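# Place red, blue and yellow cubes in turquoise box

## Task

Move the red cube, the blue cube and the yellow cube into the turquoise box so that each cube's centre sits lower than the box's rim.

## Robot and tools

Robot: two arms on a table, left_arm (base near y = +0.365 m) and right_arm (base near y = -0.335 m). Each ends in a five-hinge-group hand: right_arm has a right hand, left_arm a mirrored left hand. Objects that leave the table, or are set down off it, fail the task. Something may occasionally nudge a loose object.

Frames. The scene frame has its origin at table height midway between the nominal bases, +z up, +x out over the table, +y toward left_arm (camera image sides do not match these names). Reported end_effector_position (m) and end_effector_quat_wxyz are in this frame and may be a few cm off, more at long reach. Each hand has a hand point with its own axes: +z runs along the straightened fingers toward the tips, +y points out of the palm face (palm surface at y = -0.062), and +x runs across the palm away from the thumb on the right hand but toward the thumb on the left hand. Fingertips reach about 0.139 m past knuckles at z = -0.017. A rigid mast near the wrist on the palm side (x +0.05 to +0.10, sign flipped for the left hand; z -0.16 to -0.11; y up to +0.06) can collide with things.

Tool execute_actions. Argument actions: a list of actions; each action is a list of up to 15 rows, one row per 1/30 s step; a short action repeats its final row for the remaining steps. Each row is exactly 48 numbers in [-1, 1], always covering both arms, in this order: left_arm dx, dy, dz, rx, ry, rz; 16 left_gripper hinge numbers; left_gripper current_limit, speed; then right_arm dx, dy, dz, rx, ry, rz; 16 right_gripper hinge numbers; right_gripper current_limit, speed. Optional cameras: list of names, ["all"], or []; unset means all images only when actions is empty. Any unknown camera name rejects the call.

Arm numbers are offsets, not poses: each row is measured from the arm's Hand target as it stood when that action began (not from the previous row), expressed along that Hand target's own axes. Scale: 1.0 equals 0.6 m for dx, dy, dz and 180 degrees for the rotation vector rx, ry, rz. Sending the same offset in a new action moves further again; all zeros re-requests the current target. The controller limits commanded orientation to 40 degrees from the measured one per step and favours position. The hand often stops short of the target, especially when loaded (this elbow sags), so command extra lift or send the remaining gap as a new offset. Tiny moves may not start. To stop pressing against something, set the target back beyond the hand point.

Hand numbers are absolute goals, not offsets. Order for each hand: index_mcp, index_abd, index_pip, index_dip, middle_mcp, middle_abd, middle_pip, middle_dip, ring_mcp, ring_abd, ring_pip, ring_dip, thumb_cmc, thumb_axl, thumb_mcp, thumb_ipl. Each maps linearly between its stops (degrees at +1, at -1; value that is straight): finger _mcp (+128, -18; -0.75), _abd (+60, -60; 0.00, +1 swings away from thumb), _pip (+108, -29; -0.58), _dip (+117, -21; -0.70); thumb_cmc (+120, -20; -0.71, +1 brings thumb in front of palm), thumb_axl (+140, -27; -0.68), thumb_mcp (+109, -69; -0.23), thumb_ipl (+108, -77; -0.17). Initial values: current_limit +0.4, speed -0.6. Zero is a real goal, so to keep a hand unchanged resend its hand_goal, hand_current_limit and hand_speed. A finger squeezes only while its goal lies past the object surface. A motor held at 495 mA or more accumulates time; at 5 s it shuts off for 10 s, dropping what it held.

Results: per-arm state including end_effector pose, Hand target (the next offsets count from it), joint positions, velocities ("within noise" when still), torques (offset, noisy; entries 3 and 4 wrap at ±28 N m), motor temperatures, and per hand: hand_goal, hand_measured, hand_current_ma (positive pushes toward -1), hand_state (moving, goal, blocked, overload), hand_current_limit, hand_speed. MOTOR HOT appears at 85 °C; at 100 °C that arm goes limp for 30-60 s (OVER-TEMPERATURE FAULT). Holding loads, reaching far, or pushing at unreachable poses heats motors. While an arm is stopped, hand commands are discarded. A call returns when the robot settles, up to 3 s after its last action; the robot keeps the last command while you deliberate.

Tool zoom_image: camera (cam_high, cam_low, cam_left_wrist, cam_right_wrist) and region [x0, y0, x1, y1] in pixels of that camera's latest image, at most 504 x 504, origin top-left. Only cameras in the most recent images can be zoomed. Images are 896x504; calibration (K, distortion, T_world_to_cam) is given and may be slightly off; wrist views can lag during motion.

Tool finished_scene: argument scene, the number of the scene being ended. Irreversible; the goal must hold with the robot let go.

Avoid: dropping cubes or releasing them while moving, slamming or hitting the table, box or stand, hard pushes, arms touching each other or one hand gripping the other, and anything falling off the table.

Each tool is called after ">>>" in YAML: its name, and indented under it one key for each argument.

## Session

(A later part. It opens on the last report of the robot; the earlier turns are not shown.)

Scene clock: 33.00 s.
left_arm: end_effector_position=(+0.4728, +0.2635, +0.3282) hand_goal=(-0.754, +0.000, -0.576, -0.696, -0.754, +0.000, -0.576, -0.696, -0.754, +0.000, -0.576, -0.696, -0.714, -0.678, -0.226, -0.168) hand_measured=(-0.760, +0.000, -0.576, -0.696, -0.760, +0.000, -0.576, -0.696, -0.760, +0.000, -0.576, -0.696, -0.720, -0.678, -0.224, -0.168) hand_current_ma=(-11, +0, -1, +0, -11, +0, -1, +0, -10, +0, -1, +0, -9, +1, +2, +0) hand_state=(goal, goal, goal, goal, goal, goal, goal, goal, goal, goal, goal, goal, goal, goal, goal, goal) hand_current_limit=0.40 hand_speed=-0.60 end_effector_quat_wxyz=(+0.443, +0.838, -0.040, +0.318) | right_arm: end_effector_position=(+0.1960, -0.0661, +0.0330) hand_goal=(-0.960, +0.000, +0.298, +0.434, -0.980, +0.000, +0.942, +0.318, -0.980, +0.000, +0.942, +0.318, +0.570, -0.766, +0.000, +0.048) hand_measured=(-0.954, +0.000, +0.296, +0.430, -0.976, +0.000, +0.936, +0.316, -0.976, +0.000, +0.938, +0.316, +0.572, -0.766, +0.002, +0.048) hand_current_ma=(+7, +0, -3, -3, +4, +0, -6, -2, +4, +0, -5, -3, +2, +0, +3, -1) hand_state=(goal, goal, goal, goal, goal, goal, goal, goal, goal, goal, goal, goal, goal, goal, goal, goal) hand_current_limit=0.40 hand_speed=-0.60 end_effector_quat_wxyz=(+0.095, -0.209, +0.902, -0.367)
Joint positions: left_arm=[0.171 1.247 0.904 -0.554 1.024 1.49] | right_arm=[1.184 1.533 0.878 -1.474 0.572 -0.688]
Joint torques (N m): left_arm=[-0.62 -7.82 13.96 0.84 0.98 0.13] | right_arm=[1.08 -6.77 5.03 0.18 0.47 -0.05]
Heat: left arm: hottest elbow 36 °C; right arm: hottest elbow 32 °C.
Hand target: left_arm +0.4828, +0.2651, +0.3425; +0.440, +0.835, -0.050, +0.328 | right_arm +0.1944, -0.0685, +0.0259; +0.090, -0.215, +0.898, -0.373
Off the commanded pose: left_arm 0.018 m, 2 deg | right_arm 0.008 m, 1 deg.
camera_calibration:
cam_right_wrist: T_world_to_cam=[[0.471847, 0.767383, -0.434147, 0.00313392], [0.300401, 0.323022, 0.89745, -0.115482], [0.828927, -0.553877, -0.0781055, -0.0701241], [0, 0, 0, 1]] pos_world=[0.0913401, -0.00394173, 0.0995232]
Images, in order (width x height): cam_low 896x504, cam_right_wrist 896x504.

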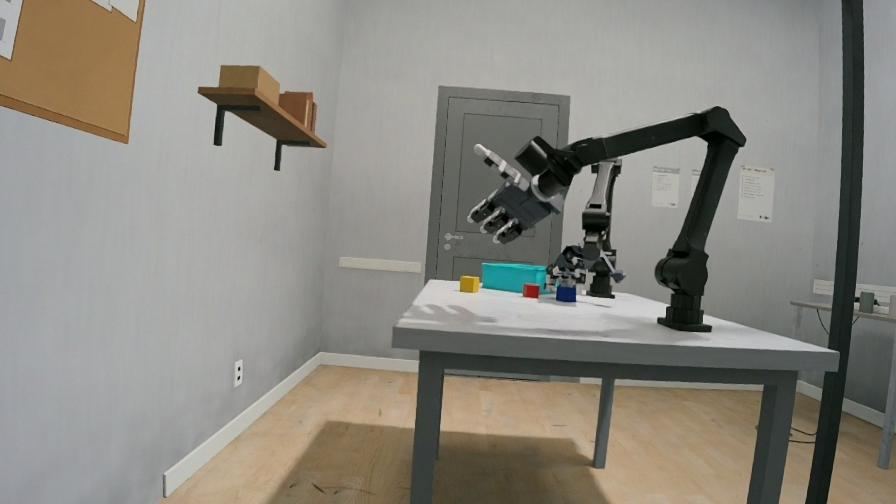

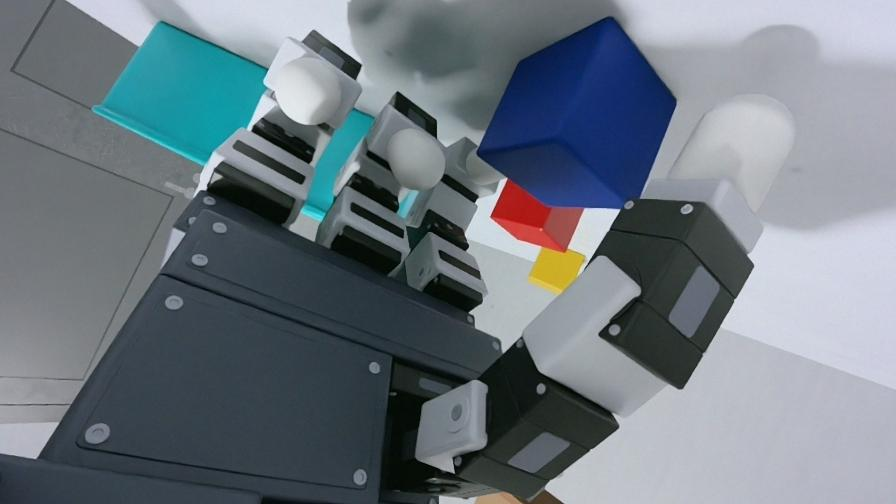

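>>> execute_actions:
  actions:
    - [[0,0,0,0,0,0,-0.754,0,-0.576,-0.696,-0.754,0,-0.576,-0.696,-0.754,0,-0.576,-0.696,-0.714,-0.678,-0.226,-0.168,0.4,-0.6,0,0.0071,0.0071,0,0,0,-0.96,0,0.299,0.435,-0.98,0,0.942,0.319,-0.98,0,0.942,0.319,0.571,-0.766,0,0.049,0.4,-0.6]]
    - [[0,0,0,0,0,0,-0.754,0,-0.576,-0.696,-0.754,0,-0.576,-0.696,-0.754,0,-0.576,-0.696,-0.714,-0.678,-0.226,-0.168,0.4,-0.6,0,0,0,0,0,0,-0.85,0,0.299,0.435,-0.98,0,0.942,0.319,-0.98,0,0.942,0.319,0.571,-0.766,0.12,0.049,0.4,-0.85]]
  cameras: ["cam_right_wrist"]

Scene clock: 34.67 s.
left_arm: end_effector_position=(+0.4728, +0.2635, +0.3282) hand_goal=(-0.754, +0.000, -0.576, -0.696, -0.754, +0.000, -0.576, -0.696, -0.754, +0.000, -0.576, -0.696, -0.714, -0.678, -0.226, -0.168) hand_measured=(-0.760, +0.000, -0.576, -0.696, -0.760, +0.000, -0.576, -0.696, -0.760, +0.000, -0.576, -0.696, -0.720, -0.678, -0.224, -0.168) hand_current_ma=(-11, +0, -1, +0, -11, +0, -1, +0, -10, +0, -1, +0, -9, +1, +2, +0) hand_state=(goal, goal, goal, goal, goal, goal, goal, goal, goal, goal, goal, goal, goal, goal, goal, goal) hand_current_limit=0.40 hand_speed=-0.60 end_effector_quat_wxyz=(+0.443, +0.838, -0.040, +0.318) | right_arm: end_effector_position=(+0.1961, -0.0658, +0.0272) hand_goal=(-0.850, +0.000, +0.298, +0.434, -0.980, +0.000, +0.942, +0.318, -0.980, +0.000, +0.942, +0.318, +0.570, -0.766, +0.120, +0.048) hand_measured=(-0.846, +0.000, +0.296, +0.430, -0.976, +0.000, +0.936, +0.316, -0.976, +0.000, +0.938, +0.316, +0.572, -0.766, +0.118, +0.048) hand_current_ma=(+4, +0, -3, -3, +4, +0, -6, -2, +4, +0, -5, -3, +2, +0, -2, -1) hand_state=(goal, goal, goal, goal, goal, goal, goal, goal, goal, goal, goal, goal, goal, goal, goal, goal) hand_current_limit=0.40 hand_speed=-0.85 end_effector_quat_wxyz=(+0.095, -0.209, +0.902, -0.366)
Joint positions: left_arm=[0.171 1.247 0.904 -0.554 1.024 1.49] | right_arm=[1.184 1.544 0.871 -1.456 0.572 -0.688]
Joint torques (N m): left_arm=[-0.79 -7.82 13.81 0.79 0.95 0.12] | right_arm=[1.55 -7.18 5.01 0.01 0.45 -0.11]
Heat: left arm: hottest elbow 36 °C; right arm: hottest elbow 32 °C.
Hand target: left_arm +0.4828, +0.2651, +0.3425; +0.440, +0.835, -0.050, +0.328 | right_arm +0.1945, -0.0685, +0.0198; +0.090, -0.215, +0.898, -0.373
Off the commanded pose: left_arm 0.018 m, 2 deg | right_arm 0.008 m, 1 deg.
camera_calibration:
cam_right_wrist: T_world_to_cam=[[0.471746, 0.767917, -0.433313, 0.000395604], [0.300056, 0.322288, 0.897829, -0.110348], [0.829109, -0.553565, -0.0783799, -0.0704566], [0, 0, 0, 1]] pos_world=[0.0913401, -0.00374231, 0.0937225]
Images, in order (width x height): cam_right_wrist 896x504.

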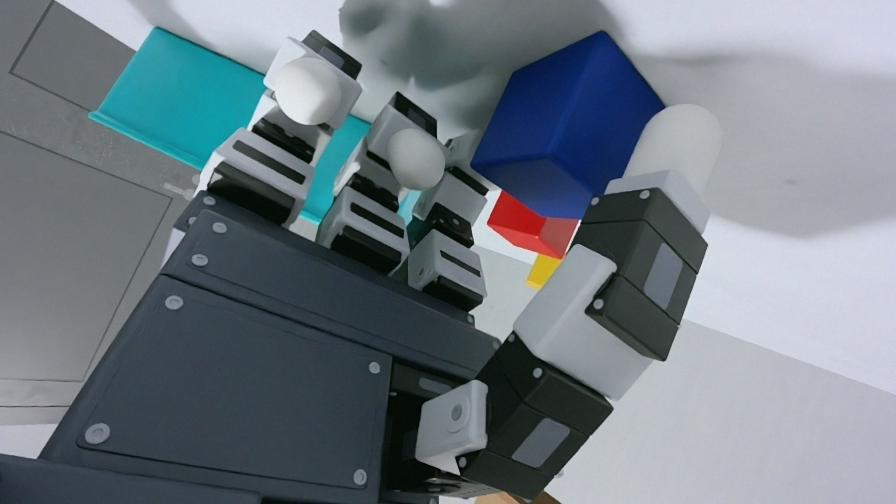

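>>> execute_actions:
  actions:
    - [[0,0,0,0,0,0,-0.754,0,-0.576,-0.696,-0.754,0,-0.576,-0.696,-0.754,0,-0.576,-0.696,-0.714,-0.678,-0.226,-0.168,0.4,-0.6,0,0,0,0,0,0,-0.80,0,0.299,0.435,-0.98,0,0.942,0.319,-0.98,0,0.942,0.319,0.571,-0.766,0.25,0.049,0.4,-0.85]]
    - [[0,0,0,0,0,0,-0.754,0,-0.576,-0.696,-0.754,0,-0.576,-0.696,-0.754,0,-0.576,-0.696,-0.714,-0.678,-0.226,-0.168,0.4,-0.6,0,0,0,0,0,0,-0.79,0,0.31,0.435,-0.98,0,0.942,0.319,-0.98,0,0.942,0.319,0.571,-0.766,0.33,0.049,0.4,-0.85]]
  cameras: ["cam_right_wrist"]

Scene clock: 36.10 s.
left_arm: end_effector_position=(+0.4728, +0.2635, +0.3282) hand_goal=(-0.754, +0.000, -0.576, -0.696, -0.754, +0.000, -0.576, -0.696, -0.754, +0.000, -0.576, -0.696, -0.714, -0.678, -0.226, -0.168) hand_measured=(-0.760, +0.000, -0.576, -0.696, -0.760, +0.000, -0.576, -0.696, -0.760, +0.000, -0.576, -0.696, -0.720, -0.678, -0.224, -0.168) hand_current_ma=(-11, +0, -1, +0, -11, +0, -1, +0, -10, +0, -1, +0, -9, +1, +2, +0) hand_state=(goal, goal, goal, goal, goal, goal, goal, goal, goal, goal, goal, goal, goal, goal, goal, goal) hand_current_limit=0.40 hand_speed=-0.60 end_effector_quat_wxyz=(+0.443, +0.838, -0.040, +0.318) | right_arm: end_effector_position=(+0.1961, -0.0658, +0.0272) hand_goal=(-0.790, +0.000, +0.310, +0.434, -0.980, +0.000, +0.942, +0.318, -0.980, +0.000, +0.942, +0.318, +0.570, -0.766, +0.330, +0.048) hand_measured=(-0.810, +0.000, +0.294, +0.434, -0.976, +0.000, +0.936, +0.316, -0.976, +0.000, +0.938, +0.316, +0.572, -0.766, +0.196, +0.028) hand_current_ma=(-42, +0, -29, +0, +4, +0, -6, -2, +4, +0, -5, -3, +2, +0, -385, -56) hand_state=(blocked, goal, goal, goal, goal, goal, goal, goal, goal, goal, goal, goal, goal, goal, blocked, blocked) hand_current_limit=0.40 hand_speed=-0.85 end_effector_quat_wxyz=(+0.095, -0.209, +0.902, -0.367)
Joint positions: left_arm=[0.171 1.247 0.904 -0.554 1.024 1.49] | right_arm=[1.184 1.544 0.871 -1.456 0.572 -0.689]
Joint torques (N m): left_arm=[-0.38 -8.29 14.05 0.91 0.95 0.14] | right_arm=[1.73 -7 4.89 0.1 0.52 -0.1]
Heat: left arm: hottest elbow 36 °C; right arm: hottest elbow 32 °C.
Hand target: left_arm +0.4828, +0.2651, +0.3425; +0.440, +0.835, -0.050, +0.328 | right_arm +0.1945, -0.0685, +0.0198; +0.090, -0.215, +0.898, -0.373
Off the commanded pose: left_arm 0.018 m, 2 deg | right_arm 0.008 m, 1 deg.
camera_calibration:
cam_right_wrist: T_world_to_cam=[[0.471091, 0.768096, -0.433707, 0.000570269], [0.299964, 0.322883, 0.897646, -0.110288], [0.829515, -0.552969, -0.0782937, -0.0705555], [0, 0, 0, 1]] pos_world=[0.0913406, -0.0038429, 0.0937229]
Images, in order (width x height): cam_right_wrist 896x504.

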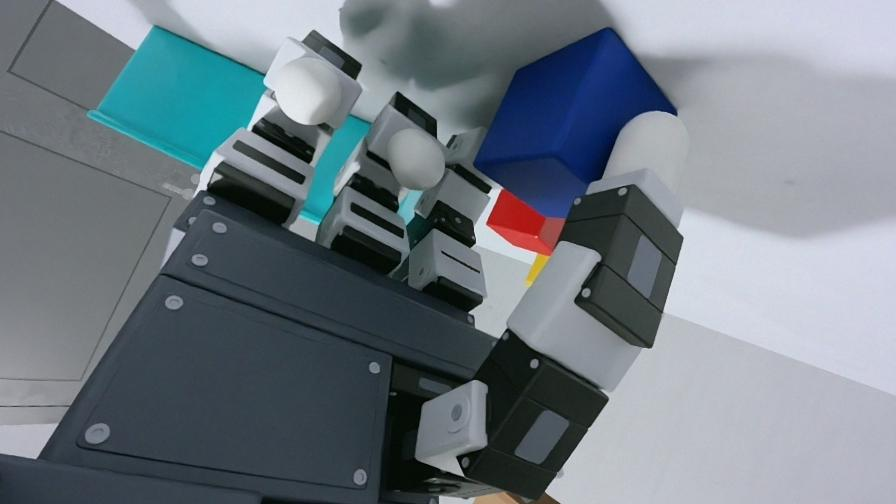

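>>> execute_actions:
  actions:
    - [[0,0,0,0,0,0,-0.754,0,-0.576,-0.696,-0.754,0,-0.576,-0.696,-0.754,0,-0.576,-0.696,-0.714,-0.678,-0.226,-0.168,0.4,-0.6,0,0,0,0,0,0,-0.77,0,0.32,0.435,-0.98,0,0.942,0.319,-0.98,0,0.942,0.319,0.571,-0.766,0.38,0.049,0.4,-0.85]]
    - [[0,0,0,0,0,0,-0.754,0,-0.576,-0.696,-0.754,0,-0.576,-0.696,-0.754,0,-0.576,-0.696,-0.714,-0.678,-0.226,-0.168,0.4,-0.6,0,-0.0236,-0.0236,0,0,0,-0.77,0,0.32,0.435,-0.98,0,0.942,0.319,-0.98,0,0.942,0.319,0.571,-0.766,0.38,0.049,0.4,-0.85]]
    - [[0,0,0,0,0,0,-0.754,0,-0.576,-0.696,-0.754,0,-0.576,-0.696,-0.754,0,-0.576,-0.696,-0.714,-0.678,-0.226,-0.168,0.4,-0.6,0,-0.0354,-0.0354,0,0,0,-0.77,0,0.32,0.435,-0.98,0,0.942,0.319,-0.98,0,0.942,0.319,0.571,-0.766,0.38,0.049,0.4,-0.85]]
  cameras: ["cam_right_wrist","cam_high"]

Scene clock: 38.13 s.
left_arm: end_effector_position=(+0.4728, +0.2635, +0.3282) hand_goal=(-0.754, +0.000, -0.576, -0.696, -0.754, +0.000, -0.576, -0.696, -0.754, +0.000, -0.576, -0.696, -0.714, -0.678, -0.226, -0.168) hand_measured=(-0.760, +0.000, -0.576, -0.696, -0.760, +0.000, -0.576, -0.696, -0.760, +0.000, -0.576, -0.696, -0.720, -0.678, -0.224, -0.168) hand_current_ma=(-11, +0, -1, +0, -11, +0, -1, +0, -10, +0, -1, +0, -9, +1, +2, +0) hand_state=(goal, goal, goal, goal, goal, goal, goal, goal, goal, goal, goal, goal, goal, goal, goal, goal) hand_current_limit=0.40 hand_speed=-0.60 end_effector_quat_wxyz=(+0.443, +0.838, -0.040, +0.318) | right_arm: end_effector_position=(+0.1886, -0.0831, +0.0546) hand_goal=(-0.770, +0.000, +0.320, +0.434, -0.980, +0.000, +0.942, +0.318, -0.980, +0.000, +0.942, +0.318, +0.570, -0.766, +0.380, +0.048) hand_measured=(-0.810, +0.000, +0.294, +0.430, -0.976, +0.000, +0.936, +0.316, -0.976, +0.000, +0.938, +0.316, +0.572, -0.768, +0.200, +0.026) hand_current_ma=(-104, +0, -53, -5, +5, +0, -6, -2, +5, +0, -5, -3, +2, -1, -385, -61) hand_state=(blocked, goal, blocked, goal, goal, goal, goal, goal, goal, goal, goal, goal, goal, goal, blocked, blocked) hand_current_limit=0.40 hand_speed=-0.85 end_effector_quat_wxyz=(+0.080, -0.216, +0.893, -0.386)
Joint positions: left_arm=[0.171 1.247 0.904 -0.554 1.024 1.49] | right_arm=[1.184 1.488 0.884 -1.578 0.572 -0.692]
Joint torques (N m): left_arm=[-0.38 -8.06 14 0.95 0.94 0.15] | right_arm=[1.85 -9.35 8.39 -0.83 0.47 -0.06]
Heat: left arm: hottest elbow 37 °C; right arm: hottest elbow 32 °C.
Hand target: left_arm +0.4828, +0.2651, +0.3425; +0.440, +0.835, -0.050, +0.328 | right_arm +0.1944, -0.0685, +0.0699; +0.090, -0.215, +0.898, -0.373
Off the commanded pose: left_arm 0.018 m, 2 deg | right_arm 0.022 m, 2 deg.
camera_calibration:
cam_right_wrist: T_world_to_cam=[[0.459462, 0.746208, -0.481735, 0.0322681], [0.319252, 0.36738, 0.873562, -0.125625], [0.828839, -0.555163, -0.0694312, -0.0722326], [0, 0, 0, 1]] pos_world=[0.0851493, -0.0180274, 0.120271]
Images, in order (width x height): cam_high 896x504, cam_right_wrist 896x504.

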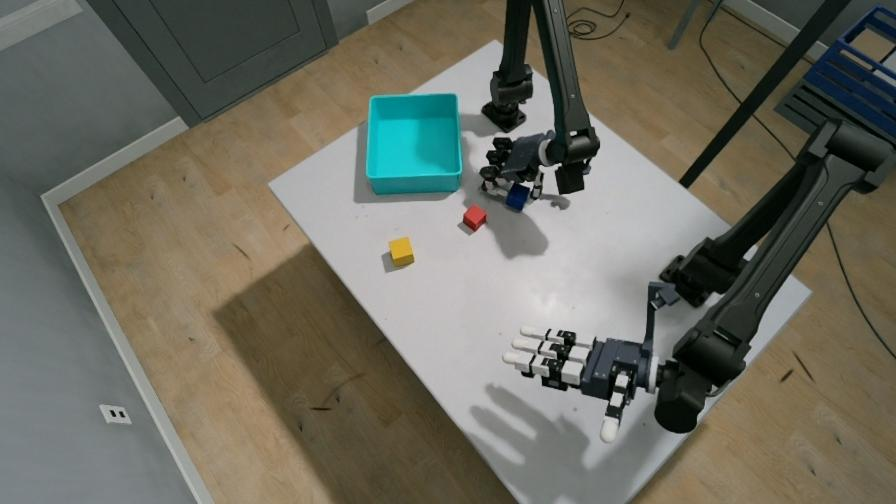

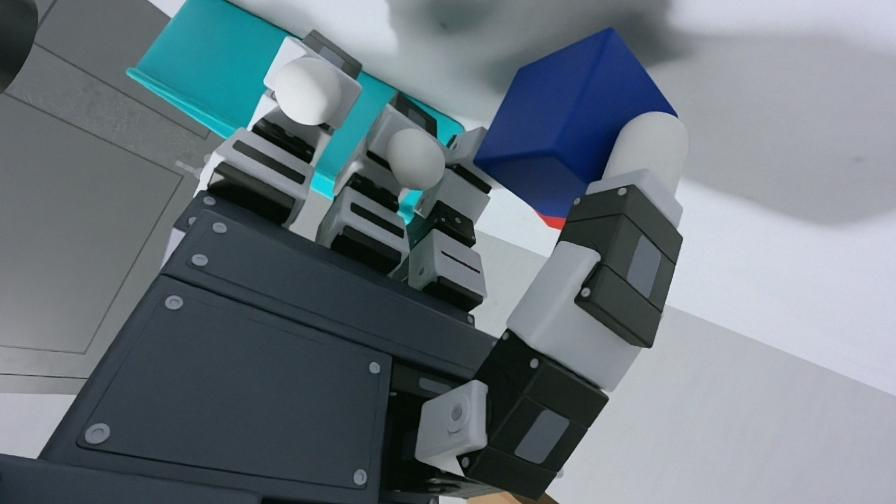

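>>> execute_actions:
  actions:
    - [[0,0,0,0,0,0,-0.754,0,-0.576,-0.696,-0.754,0,-0.576,-0.696,-0.754,0,-0.576,-0.696,-0.714,-0.678,-0.226,-0.168,0.4,-0.6,0,-0.0354,-0.0354,0,0,0,-0.77,0,0.32,0.435,-0.98,0,0.942,0.319,-0.98,0,0.942,0.319,0.571,-0.766,0.38,0.049,0.4,-0.85]]
    - [[0,0,0,0,0,0,-0.754,0,-0.576,-0.696,-0.754,0,-0.576,-0.696,-0.754,0,-0.576,-0.696,-0.714,-0.678,-0.226,-0.168,0.4,-0.6,0,-0.0354,-0.0354,0,0,0,-0.77,0,0.32,0.435,-0.98,0,0.942,0.319,-0.98,0,0.942,0.319,0.571,-0.766,0.38,0.049,0.4,-0.85]]
    - [[0,0,0,0,0,0,-0.754,0,-0.576,-0.696,-0.754,0,-0.576,-0.696,-0.754,0,-0.576,-0.696,-0.714,-0.678,-0.226,-0.168,0.4,-0.6,0,-0.0354,-0.0354,0,0,0,-0.77,0,0.32,0.435,-0.98,0,0.942,0.319,-0.98,0,0.942,0.319,0.571,-0.766,0.38,0.049,0.4,-0.85]]
    - [[0,0,0,0,0,0,-0.754,0,-0.576,-0.696,-0.754,0,-0.576,-0.696,-0.754,0,-0.576,-0.696,-0.714,-0.678,-0.226,-0.168,0.4,-0.6,-0.0403,-0.0454,0.0454,0,0.0304,0.0305,-0.77,0,0.32,0.435,-0.98,0,0.942,0.319,-0.98,0,0.942,0.319,0.571,-0.766,0.38,0.049,0.4,-0.85]]
    - [[0,0,0,0,0,0,-0.754,0,-0.576,-0.696,-0.754,0,-0.576,-0.696,-0.754,0,-0.576,-0.696,-0.714,-0.678,-0.226,-0.168,0.4,-0.6,-0.0403,-0.0454,0.0454,0,0.0304,0.0305,-0.77,0,0.32,0.435,-0.98,0,0.942,0.319,-0.98,0,0.942,0.319,0.571,-0.766,0.38,0.049,0.4,-0.85]]
    - [[0,0,0,0,0,0,-0.754,0,-0.576,-0.696,-0.754,0,-0.576,-0.696,-0.754,0,-0.576,-0.696,-0.714,-0.678,-0.226,-0.168,0.4,-0.6,-0.0403,-0.0454,0.0454,0,0.0304,0.0305,-0.77,0,0.32,0.435,-0.98,0,0.942,0.319,-0.98,0,0.942,0.319,0.571,-0.766,0.38,0.049,0.4,-0.85]]
    - [[0,0,0,0,0,0,-0.754,0,-0.576,-0.696,-0.754,0,-0.576,-0.696,-0.754,0,-0.576,-0.696,-0.714,-0.678,-0.226,-0.168,0.4,-0.6,-0.0403,-0.0454,0.0454,0,0.0304,0.0305,-0.77,0,0.32,0.435,-0.98,0,0.942,0.319,-0.98,0,0.942,0.319,0.571,-0.766,0.38,0.049,0.4,-0.85]]
  cameras: ["cam_right_wrist"]

Scene clock: 42.77 s.
left_arm: end_effector_position=(+0.4728, +0.2635, +0.3282) hand_goal=(-0.754, +0.000, -0.576, -0.696, -0.754, +0.000, -0.576, -0.696, -0.754, +0.000, -0.576, -0.696, -0.714, -0.678, -0.226, -0.168) hand_measured=(-0.760, +0.000, -0.576, -0.696, -0.760, +0.000, -0.576, -0.696, -0.760, +0.000, -0.576, -0.696, -0.720, -0.678, -0.224, -0.168) hand_current_ma=(-11, +0, -1, +0, -11, +0, -1, +0, -10, +0, -1, +0, -9, +1, +2, +0) hand_state=(goal, goal, goal, goal, goal, goal, goal, goal, goal, goal, goal, goal, goal, goal, goal, goal) hand_current_limit=0.40 hand_speed=-0.60 end_effector_quat_wxyz=(+0.443, +0.838, -0.040, +0.318) | right_arm: end_effector_position=(+0.3126, -0.1980, +0.1459) hand_goal=(-0.770, +0.000, +0.320, +0.434, -0.980, +0.000, +0.942, +0.318, -0.980, +0.000, +0.942, +0.318, +0.570, -0.766, +0.380, +0.048) hand_measured=(-0.810, +0.000, +0.294, +0.430, -0.976, +0.000, +0.936, +0.316, -0.976, +0.000, +0.938, +0.316, +0.574, -0.768, +0.202, +0.026) hand_current_ma=(-104, +0, -55, -6, +5, +0, -6, -2, +5, +0, -5, -3, +5, -1, -385, -66) hand_state=(blocked, goal, blocked, goal, goal, goal, goal, goal, goal, goal, goal, goal, goal, goal, blocked, blocked) hand_current_limit=0.40 hand_speed=-0.85 end_effector_quat_wxyz=(+0.021, +0.007, +0.940, -0.340)
Joint positions: left_arm=[0.171 1.247 0.904 -0.554 1.024 1.49] | right_arm=[0.612 1.309 1.007 -1.676 0.579 -0.835]
Joint torques (N m): left_arm=[-0.32 -7.94 14.05 1.01 0.94 0.14] | right_arm=[1.26 -5.07 10.29 -0.09 0.45 -0.01]
Heat: left arm: hottest elbow 37 °C; right arm: hottest elbow 33 °C.
Hand target: left_arm +0.4828, +0.2651, +0.3425; +0.440, +0.835, -0.050, +0.328 | right_arm +0.3268, -0.1899, +0.1604; -0.012, +0.033, +0.923, -0.383
Off the commanded pose: left_arm 0.018 m, 2 deg | right_arm 0.022 m, 7 deg.
joint sent to its limit (right arm) — joint 4 (wrist pitch), lower limit. The joint targets are off in orientation, not in position.
camera_calibration:
cam_right_wrist: T_world_to_cam=[[0.773606, 0.512826, -0.372215, -0.0553908], [0.388497, 0.0802062, 0.917953, -0.28771], [0.500604, -0.854738, -0.137183, -0.179316], [0, 0, 0, 1]] pos_world=[0.244391, -0.101786, 0.218888]
Images, in order (width x height): cam_right_wrist 896x504.

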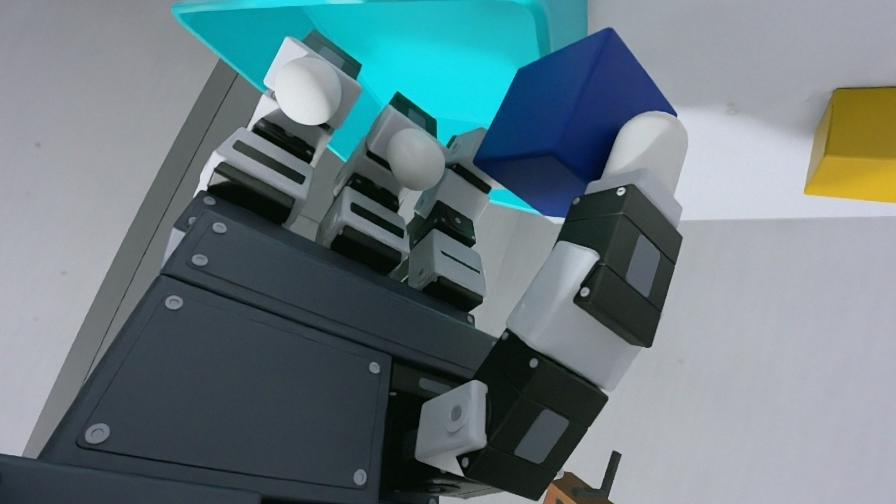

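>>> execute_actions:
  actions:
    - [[0,0,0,0,0,0,-0.754,0,-0.576,-0.696,-0.754,0,-0.576,-0.696,-0.754,0,-0.576,-0.696,-0.714,-0.678,-0.226,-0.168,0.4,-0.6,-0.0367,-0.0495,0.0495,0,0.0314,0.0315,-0.77,0,0.32,0.435,-0.98,0,0.942,0.319,-0.98,0,0.942,0.319,0.571,-0.766,0.38,0.049,0.4,-0.85]]
    - [[0,0,0,0,0,0,-0.754,0,-0.576,-0.696,-0.754,0,-0.576,-0.696,-0.754,0,-0.576,-0.696,-0.714,-0.678,-0.226,-0.168,0.4,-0.6,-0.0367,-0.0495,0.0495,0,0.0314,0.0315,-0.77,0,0.32,0.435,-0.98,0,0.942,0.319,-0.98,0,0.942,0.319,0.571,-0.766,0.38,0.049,0.4,-0.85]]
    - [[0,0,0,0,0,0,-0.754,0,-0.576,-0.696,-0.754,0,-0.576,-0.696,-0.754,0,-0.576,-0.696,-0.714,-0.678,-0.226,-0.168,0.4,-0.6,-0.0367,-0.0495,0.0495,0,0.0314,0.0315,-0.77,0,0.32,0.435,-0.98,0,0.942,0.319,-0.98,0,0.942,0.319,0.571,-0.766,0.38,0.049,0.4,-0.85]]
    - [[0,0,0,0,0,0,-0.754,0,-0.576,-0.696,-0.754,0,-0.576,-0.696,-0.754,0,-0.576,-0.696,-0.714,-0.678,-0.226,-0.168,0.4,-0.6,-0.0367,-0.0495,0.0495,0,0.0314,0.0315,-0.77,0,0.32,0.435,-0.98,0,0.942,0.319,-0.98,0,0.942,0.319,0.571,-0.766,0.38,0.049,0.4,-0.85]]
  cameras: ["cam_right_wrist","cam_high"]

Scene clock: 45.43 s.
left_arm: end_effector_position=(+0.4728, +0.2635, +0.3282) hand_goal=(-0.754, +0.000, -0.576, -0.696, -0.754, +0.000, -0.576, -0.696, -0.754, +0.000, -0.576, -0.696, -0.714, -0.678, -0.226, -0.168) hand_measured=(-0.760, +0.000, -0.576, -0.696, -0.760, +0.000, -0.576, -0.696, -0.760, +0.000, -0.576, -0.696, -0.720, -0.678, -0.224, -0.168) hand_current_ma=(-11, +0, -1, +0, -11, +0, -1, +0, -10, +0, -1, +0, -9, +1, +2, +0) hand_state=(goal, goal, goal, goal, goal, goal, goal, goal, goal, goal, goal, goal, goal, goal, goal, goal) hand_current_limit=0.40 hand_speed=-0.60 end_effector_quat_wxyz=(+0.443, +0.838, -0.040, +0.318) | right_arm: end_effector_position=(+0.3476, -0.3726, +0.1463) hand_goal=(-0.770, +0.000, +0.320, +0.434, -0.980, +0.000, +0.942, +0.318, -0.980, +0.000, +0.942, +0.318, +0.570, -0.766, +0.380, +0.048) hand_measured=(-0.810, +0.000, +0.292, +0.430, -0.976, +0.000, +0.936, +0.316, -0.976, +0.000, +0.938, +0.316, +0.574, -0.768, +0.202, +0.024) hand_current_ma=(-105, +0, -56, -6, +5, +0, -6, -2, +5, +0, -5, -3, +6, -1, -385, -68) hand_state=(blocked, goal, blocked, goal, goal, goal, goal, goal, goal, goal, goal, goal, goal, goal, blocked, blocked) hand_current_limit=0.40 hand_speed=-0.85 end_effector_quat_wxyz=(-0.073, +0.262, +0.904, -0.330)
Joint positions: left_arm=[0.171 1.247 0.904 -0.554 1.024 1.49] | right_arm=[0.065 1.329 1.028 -1.676 0.574 -0.835]
Joint torques (N m): left_arm=[-0.26 -7.65 14.05 0.8 0.96 0.13] | right_arm=[0.97 -5.66 10.35 -0.14 0.43 0.05]
Heat: left arm: hottest elbow 38 °C; right arm: hottest elbow 33 °C.
Hand target: left_arm +0.4828, +0.2651, +0.3425; +0.440, +0.835, -0.050, +0.328 | right_arm +0.3646, -0.3736, +0.1605; -0.117, +0.286, +0.879, -0.364
Off the commanded pose: left_arm 0.018 m, 2 deg | right_arm 0.022 m, 8 deg.
joint sent to its limit (right arm) — joint 4 (wrist pitch), lower limit. The joint targets are off in orientation, not in position.
camera_calibration:
cam_right_wrist: T_world_to_cam=[[0.927551, 0.0355111, -0.372006, -0.224228], [0.373203, -0.139228, 0.917243, -0.364032], [-0.0192213, -0.989623, -0.142394, -0.214905], [0, 0, 0, 1]] pos_world=[0.339709, -0.255396, 0.219891]
Images, in order (width x height): cam_high 896x504, cam_right_wrist 896x504.

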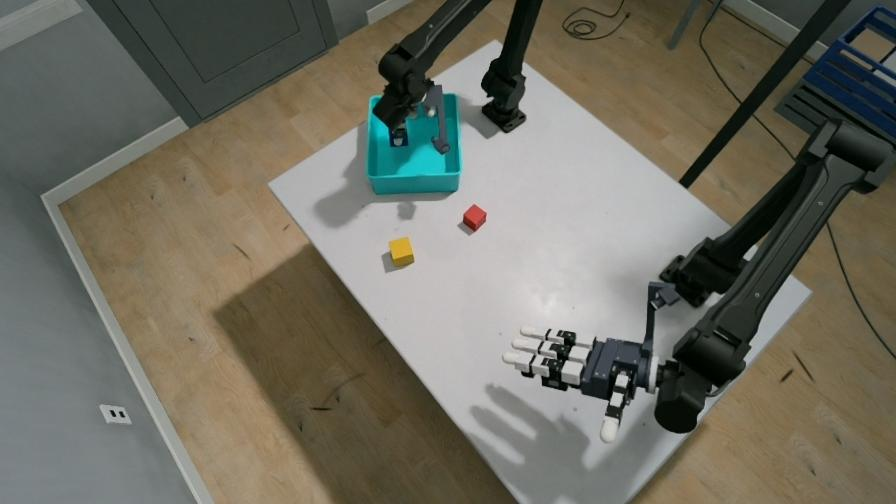

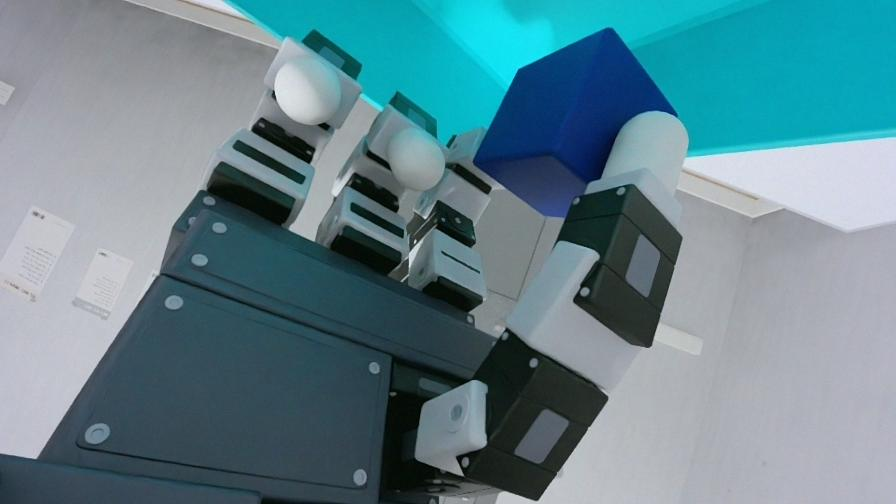

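>>> zoom_image:
  camera: "cam_right_wrist"
  region: [660, 100, 896, 240]

>>> zoom_image:
  camera: "cam_right_wrist"
  region: [220, 0, 540, 160]

>>> zoom_image:
  camera: "cam_high"
  region: [350, 80, 480, 210]

Scaled by 2.136.

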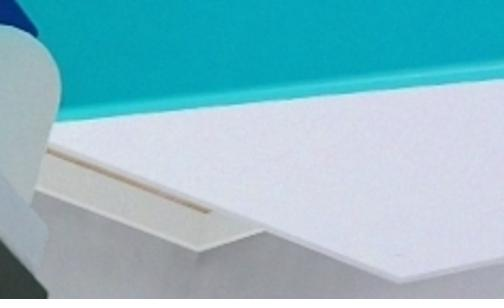

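Scaled by 1.575.

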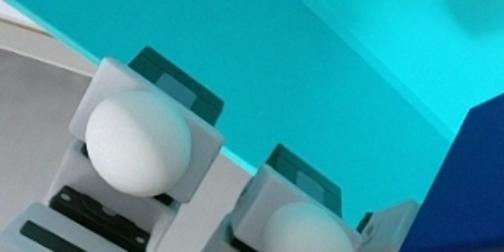

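Scaled by 3.877.

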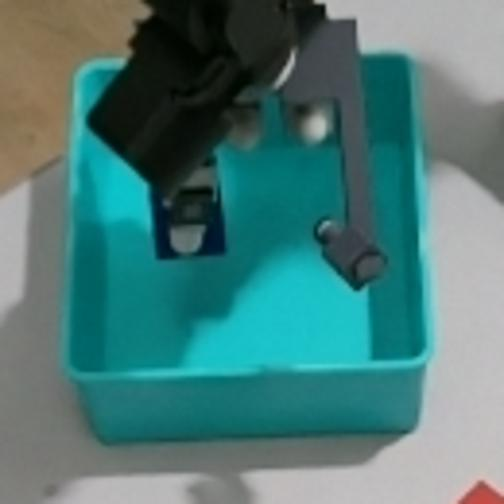

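>>> execute_actions:
  actions: []
  cameras: ["cam_low","cam_high","cam_right_wrist"]

>>> zoom_image:
  camera: "cam_low"
  region: [475, 240, 585, 305]

Scene clock: 47.10 s.
left_arm: end_effector_position=(+0.4728, +0.2635, +0.3282) hand_goal=(-0.754, +0.000, -0.576, -0.696, -0.754, +0.000, -0.576, -0.696, -0.754, +0.000, -0.576, -0.696, -0.714, -0.678, -0.226, -0.168) hand_measured=(-0.760, +0.000, -0.576, -0.696, -0.760, +0.000, -0.576, -0.696, -0.760, +0.000, -0.576, -0.696, -0.720, -0.678, -0.224, -0.168) hand_current_ma=(-11, +0, -1, +0, -11, +0, -1, +0, -10, +0, -1, +0, -9, +1, +2, +0) hand_state=(goal, goal, goal, goal, goal, goal, goal, goal, goal, goal, goal, goal, goal, goal, goal, goal) hand_current_limit=0.40 hand_speed=-0.60 end_effector_quat_wxyz=(+0.443, +0.838, -0.040, +0.318) | right_arm: end_effector_position=(+0.3476, -0.3726, +0.1463) hand_goal=(-0.770, +0.000, +0.320, +0.434, -0.980, +0.000, +0.942, +0.318, -0.980, +0.000, +0.942, +0.318, +0.570, -0.766, +0.380, +0.048) hand_measured=(-0.810, +0.000, +0.292, +0.430, -0.976, +0.000, +0.936, +0.316, -0.976, +0.000, +0.938, +0.316, +0.574, -0.768, +0.202, +0.024) hand_current_ma=(-105, +0, -56, -6, +5, +0, -6, -2, +5, +0, -5, -3, +6, -1, -385, -68) hand_state=(blocked, goal, blocked, goal, goal, goal, goal, goal, goal, goal, goal, goal, goal, goal, blocked, blocked) hand_current_limit=0.40 hand_speed=-0.85 end_effector_quat_wxyz=(-0.073, +0.262, +0.904, -0.330)
Joint positions: left_arm=[0.171 1.247 0.904 -0.554 1.024 1.49] | right_arm=[0.065 1.329 1.028 -1.676 0.574 -0.835]
Joint velocities: within noise
Joint torques (N m): left_arm=[-0.38 -7.77 14.04 0.87 0.95 0.15] | right_arm=[1.67 -5.83 10.39 -0.31 0.5 0.1]
Motor temperatures (°C): left_arm=[23 25 38 28 27 26] | right_arm=[25 27 34 28 26 27]
Heat: left arm: hottest elbow 38 °C; right arm: hottest elbow 34 °C.
Hand target: left_arm +0.4828, +0.2651, +0.3425; +0.440, +0.835, -0.050, +0.328 | right_arm +0.3646, -0.3736, +0.1605; -0.117, +0.286, +0.879, -0.364
Off the commanded pose: left_arm 0.018 m, 2 deg | right_arm 0.022 m, 8 deg.
camera_calibration:
cam_right_wrist: T_world_to_cam=[[0.927551, 0.0355111, -0.372006, -0.224228], [0.373203, -0.139228, 0.917243, -0.364032], [-0.0192213, -0.989623, -0.142394, -0.214905], [0, 0, 0, 1]] pos_world=[0.339709, -0.255396, 0.219891]
Images, in order (width x height): cam_high 896x504, cam_low 896x504, cam_right_wrist 896x504.

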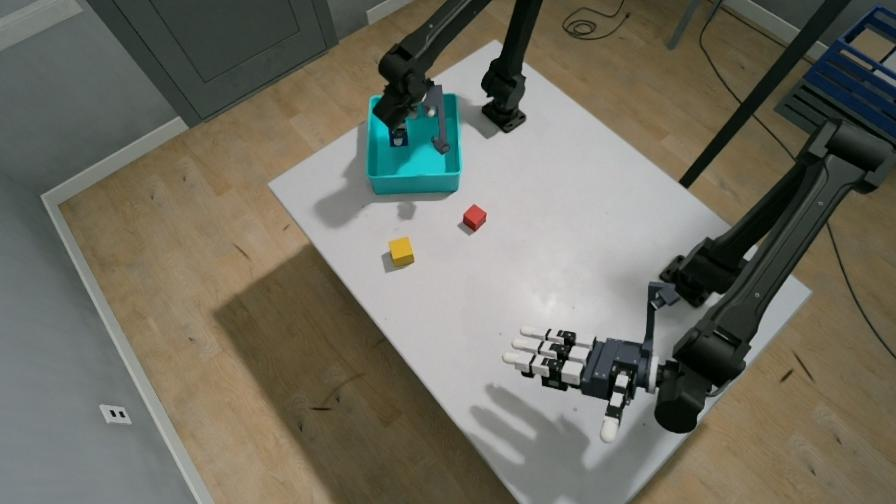

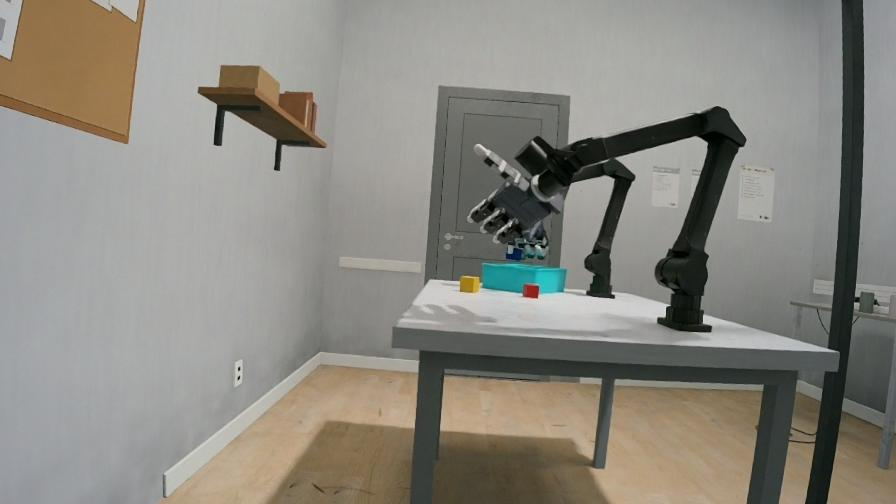

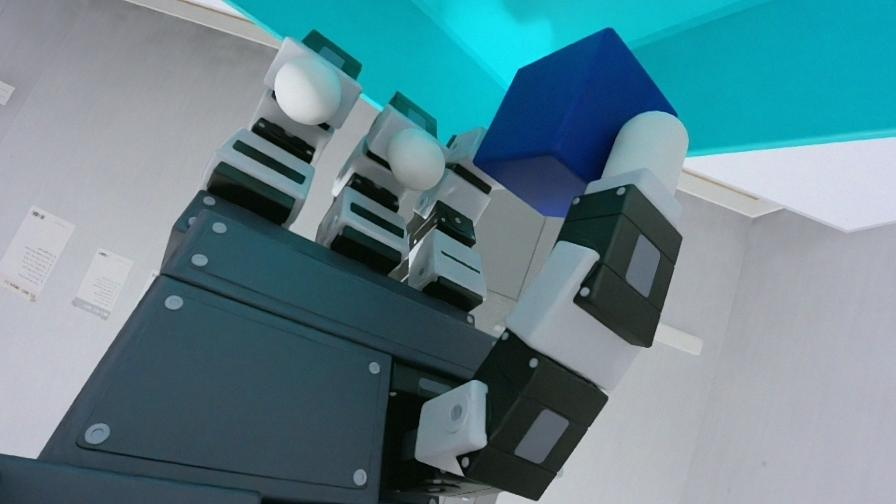

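Scaled by 4.582.

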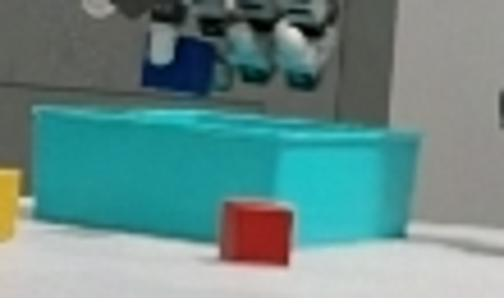

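>>> execute_actions:
  actions:
    - [[0,0,0,0,0,0,-0.754,0,-0.576,-0.696,-0.754,0,-0.576,-0.696,-0.754,0,-0.576,-0.696,-0.714,-0.678,-0.226,-0.168,0.4,-0.6,-0.053,0.0301,-0.0065,0,0,0,-0.77,0,0.32,0.435,-0.98,0,0.942,0.319,-0.98,0,0.942,0.319,0.571,-0.766,0.38,0.049,0.4,-0.85]]
    - [[0,0,0,0,0,0,-0.754,0,-0.576,-0.696,-0.754,0,-0.576,-0.696,-0.754,0,-0.576,-0.696,-0.714,-0.678,-0.226,-0.168,0.4,-0.6,0,0.0236,0.0236,0,0,0,-0.77,0,0.32,0.435,-0.98,0,0.942,0.319,-0.98,0,0.942,0.319,0.571,-0.766,0.38,0.049,0.4,-0.85]]
  cameras: ["cam_right_wrist","cam_high"]

>>> zoom_image:
  camera: "cam_high"
  region: [350, 80, 480, 210]

Scene clock: 49.57 s.
left_arm: end_effector_position=(+0.4728, +0.2635, +0.3282) hand_goal=(-0.754, +0.000, -0.576, -0.696, -0.754, +0.000, -0.576, -0.696, -0.754, +0.000, -0.576, -0.696, -0.714, -0.678, -0.226, -0.168) hand_measured=(-0.760, +0.000, -0.576, -0.696, -0.760, +0.000, -0.576, -0.696, -0.760, +0.000, -0.576, -0.696, -0.720, -0.678, -0.224, -0.168) hand_current_ma=(-11, +0, -1, +0, -11, +0, -1, +0, -10, +0, -1, +0, -9, +1, +2, +0) hand_state=(goal, goal, goal, goal, goal, goal, goal, goal, goal, goal, goal, goal, goal, goal, goal, goal) hand_current_limit=0.40 hand_speed=-0.60 end_effector_quat_wxyz=(+0.443, +0.838, -0.040, +0.318) | right_arm: end_effector_position=(+0.3826, -0.3762, +0.1193) hand_goal=(-0.770, +0.000, +0.320, +0.434, -0.980, +0.000, +0.942, +0.318, -0.980, +0.000, +0.942, +0.318, +0.570, -0.766, +0.380, +0.048) hand_measured=(-0.810, +0.000, +0.292, +0.430, -0.976, +0.000, +0.936, +0.316, -0.976, +0.000, +0.938, +0.316, +0.576, -0.768, +0.202, +0.024) hand_current_ma=(-105, +0, -56, -6, +5, +0, -6, -2, +5, +0, -5, -3, +6, -1, -385, -68) hand_state=(blocked, goal, blocked, goal, goal, goal, goal, goal, goal, goal, goal, goal, goal, goal, blocked, blocked) hand_current_limit=0.40 hand_speed=-0.85 end_effector_quat_wxyz=(-0.105, +0.265, +0.892, -0.350)
Joint positions: left_arm=[0.171 1.247 0.904 -0.554 1.024 1.49] | right_arm=[0.062 1.502 1.116 -1.684 0.584 -0.793]
Joint torques (N m): left_arm=[-0.62 -7.53 13.94 1.02 0.93 0.15] | right_arm=[0.85 -8.23 9.58 -0.18 0.57 0.07]
Heat: left arm: hottest elbow 38 °C; right arm: hottest elbow 34 °C.
Hand target: left_arm +0.4828, +0.2651, +0.3425; +0.440, +0.835, -0.050, +0.328 | right_arm +0.3995, -0.3797, +0.1306; -0.117, +0.286, +0.879, -0.364
Off the commanded pose: left_arm 0.018 m, 2 deg | right_arm 0.021 m, 4 deg.
joint sent to its limit (right arm) — joint 4 (wrist pitch), lower limit. The joint targets are off in orientation, not in position.
camera_calibration:
cam_right_wrist: T_world_to_cam=[[0.900605, -0.00374614, -0.434623, -0.263516], [0.430724, -0.12623, 0.893612, -0.367099], [-0.0582101, -0.991994, -0.11207, -0.211223], [0, 0, 0, 1]] pos_world=[0.383147, -0.256858, 0.189842]
Images, in order (width x height): cam_high 896x504, cam_right_wrist 896x504.

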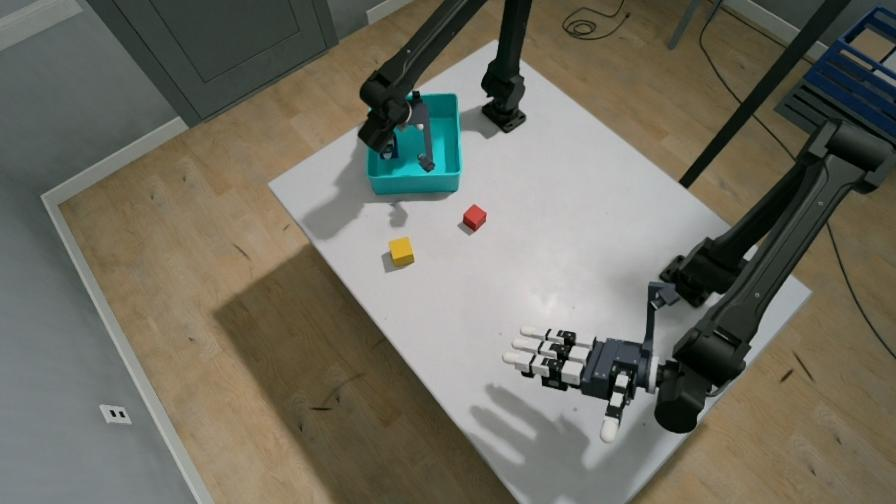

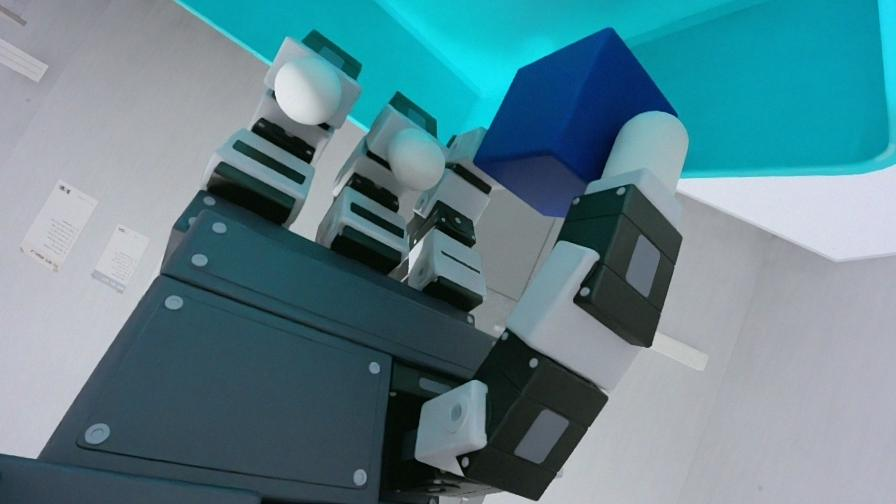

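Scaled by 3.877.

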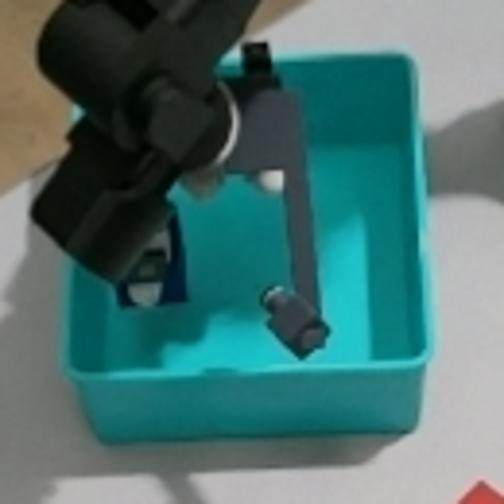

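>>> execute_actions:
  actions:
    - [[0,0,0,0,0,0,-0.754,0,-0.576,-0.696,-0.754,0,-0.576,-0.696,-0.754,0,-0.576,-0.696,-0.714,-0.678,-0.226,-0.168,0.4,-0.6,0,0.0265,0.0265,0,0,0,-0.77,0,0.32,0.435,-0.98,0,0.942,0.319,-0.98,0,0.942,0.319,0.571,-0.766,0.38,0.049,0.4,-0.85]]
    - [[0,0,0,0,0,0,-0.754,0,-0.576,-0.696,-0.754,0,-0.576,-0.696,-0.754,0,-0.576,-0.696,-0.714,-0.678,-0.226,-0.168,0.4,-0.6,0,0.0265,0.0265,0,0,0,-0.77,0,0.32,0.435,-0.98,0,0.942,0.319,-0.98,0,0.942,0.319,0.571,-0.766,0.38,0.049,0.4,-0.85]]
  cameras: []

Scene clock: 51.40 s.
left_arm: end_effector_position=(+0.4728, +0.2635, +0.3282) hand_goal=(-0.754, +0.000, -0.576, -0.696, -0.754, +0.000, -0.576, -0.696, -0.754, +0.000, -0.576, -0.696, -0.714, -0.678, -0.226, -0.168) hand_measured=(-0.760, +0.000, -0.576, -0.696, -0.760, +0.000, -0.576, -0.696, -0.760, +0.000, -0.576, -0.696, -0.720, -0.678, -0.224, -0.168) hand_current_ma=(-11, +0, -1, +0, -11, +0, -1, +0, -10, +0, -1, +0, -9, +1, +2, +0) hand_state=(goal, goal, goal, goal, goal, goal, goal, goal, goal, goal, goal, goal, goal, goal, goal, goal) hand_current_limit=0.40 hand_speed=-0.60 end_effector_quat_wxyz=(+0.443, +0.838, -0.040, +0.318) | right_arm: end_effector_position=(+0.3891, -0.3798, +0.0847) hand_goal=(-0.770, +0.000, +0.320, +0.434, -0.980, +0.000, +0.942, +0.318, -0.980, +0.000, +0.942, +0.318, +0.570, -0.766, +0.380, +0.048) hand_measured=(-0.810, +0.000, +0.292, +0.430, -0.976, +0.000, +0.936, +0.316, -0.976, +0.000, +0.938, +0.316, +0.576, -0.768, +0.202, +0.024) hand_current_ma=(-105, +0, -56, -6, +5, +0, -6, -2, +5, +0, -5, -3, +6, -1, -385, -68) hand_state=(blocked, goal, blocked, goal, goal, goal, goal, goal, goal, goal, goal, goal, goal, goal, blocked, blocked) hand_current_limit=0.40 hand_speed=-0.85 end_effector_quat_wxyz=(-0.127, +0.278, +0.879, -0.365)
Joint positions: left_arm=[0.171 1.247 0.904 -0.554 1.024 1.49] | right_arm=[0.062 1.599 1.116 -1.661 0.584 -0.733]
Joint torques (N m): left_arm=[-0.26 -8 13.97 0.9 0.95 0.13] | right_arm=[1.38 -9.88 7.05 0.02 0.46 0.14]
Heat: left arm: hottest elbow 38 °C; right arm: hottest elbow 34 °C.
Hand target: left_arm +0.4828, +0.2651, +0.3425; +0.440, +0.835, -0.050, +0.328 | right_arm +0.3996, -0.3798, +0.0856; -0.117, +0.286, +0.879, -0.364
Off the commanded pose: left_arm 0.018 m, 2 deg | right_arm 0.011 m, 1 deg.
No camera images: "cameras" was empty.

>>> execute_actions:
  actions:
    - [[0,0,0,0,0,0,-0.754,0,-0.576,-0.696,-0.754,0,-0.576,-0.696,-0.754,0,-0.576,-0.696,-0.714,-0.678,-0.226,-0.168,0.4,-0.6,0.0083,0.0265,0.0265,0,0,0,-0.77,0,0.32,0.435,-0.98,0,0.942,0.319,-0.98,0,0.942,0.319,0.571,-0.766,0.38,0.049,0.4,-0.85]]
    - [[0,0,0,0,0,0,-0.754,0,-0.576,-0.696,-0.754,0,-0.576,-0.696,-0.754,0,-0.576,-0.696,-0.714,-0.678,-0.226,-0.168,0.4,-0.6,0,0.0212,0.0212,0,0,0,-0.77,0,0.32,0.435,-0.98,0,0.942,0.319,-0.98,0,0.942,0.319,0.571,-0.766,0.38,0.049,0.4,-0.85]]
  cameras: ["cam_right_wrist","cam_high"]

>>> zoom_image:
  camera: "cam_high"
  region: [350, 80, 480, 210]

Scene clock: 52.77 s.
left_arm: end_effector_position=(+0.4728, +0.2635, +0.3282) hand_goal=(-0.754, +0.000, -0.576, -0.696, -0.754, +0.000, -0.576, -0.696, -0.754, +0.000, -0.576, -0.696, -0.714, -0.678, -0.226, -0.168) hand_measured=(-0.760, +0.000, -0.576, -0.696, -0.760, +0.000, -0.576, -0.696, -0.760, +0.000, -0.576, -0.696, -0.720, -0.678, -0.224, -0.168) hand_current_ma=(-11, +0, -1, +0, -11, +0, -1, +0, -10, +0, -1, +0, -9, +1, +2, +0) hand_state=(goal, goal, goal, goal, goal, goal, goal, goal, goal, goal, goal, goal, goal, goal, goal, goal) hand_current_limit=0.40 hand_speed=-0.60 end_effector_quat_wxyz=(+0.443, +0.838, -0.040, +0.318) | right_arm: end_effector_position=(+0.3950, -0.3795, +0.0507) hand_goal=(-0.770, +0.000, +0.320, +0.434, -0.980, +0.000, +0.942, +0.318, -0.980, +0.000, +0.942, +0.318, +0.570, -0.766, +0.380, +0.048) hand_measured=(-0.810, +0.000, +0.292, +0.430, -0.976, +0.000, +0.936, +0.316, -0.976, +0.000, +0.938, +0.316, +0.576, -0.768, +0.202, +0.024) hand_current_ma=(-105, +0, -56, -6, +5, +0, -6, -2, +5, +0, -5, -3, +6, -2, -385, -68) hand_state=(blocked, goal, blocked, goal, goal, goal, goal, goal, goal, goal, goal, goal, goal, goal, blocked, blocked) hand_current_limit=0.40 hand_speed=-0.85 end_effector_quat_wxyz=(-0.118, +0.286, +0.880, -0.362)
Joint positions: left_arm=[0.171 1.247 0.904 -0.554 1.024 1.49] | right_arm=[0.062 1.647 1.076 -1.555 0.581 -0.725]
Joint torques (N m): left_arm=[0.09 -8.29 13.91 0.84 0.96 0.13] | right_arm=[2.96 -9.29 5.61 0.1 0.47 0.04]
Heat: left arm: hottest elbow 39 °C; right arm: hottest elbow 34 °C.
Hand target: left_arm +0.4828, +0.2651, +0.3425; +0.440, +0.835, -0.050, +0.328 | right_arm +0.3958, -0.3769, +0.0451; -0.117, +0.286, +0.878, -0.364
Off the commanded pose: left_arm 0.018 m, 2 deg | right_arm 0.006 m, 0 deg.
camera_calibration:
cam_right_wrist: T_world_to_cam=[[0.891086, -0.0608337, -0.449739, -0.321639], [0.440291, -0.124414, 0.889194, -0.31451], [-0.110047, -0.990364, -0.0840787, -0.201749], [0, 0, 0, 1]] pos_world=[0.402882, -0.258501, 0.118044]
Images, in order (width x height): cam_high 896x504, cam_right_wrist 896x504.

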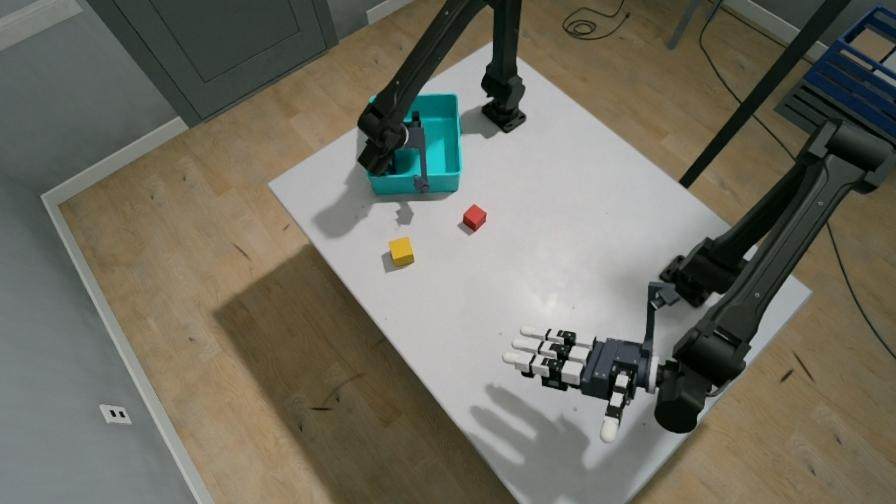

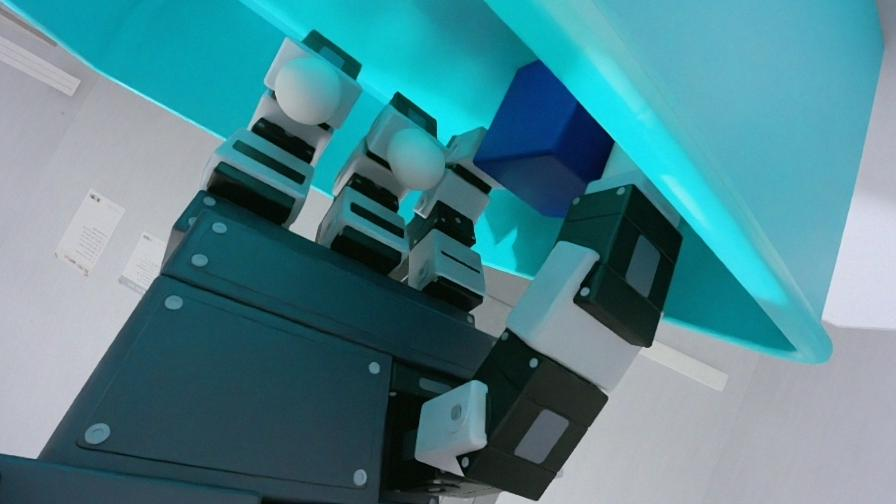

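Scaled by 3.877.

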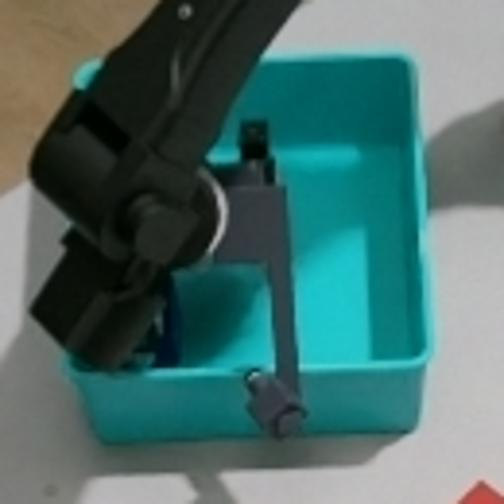

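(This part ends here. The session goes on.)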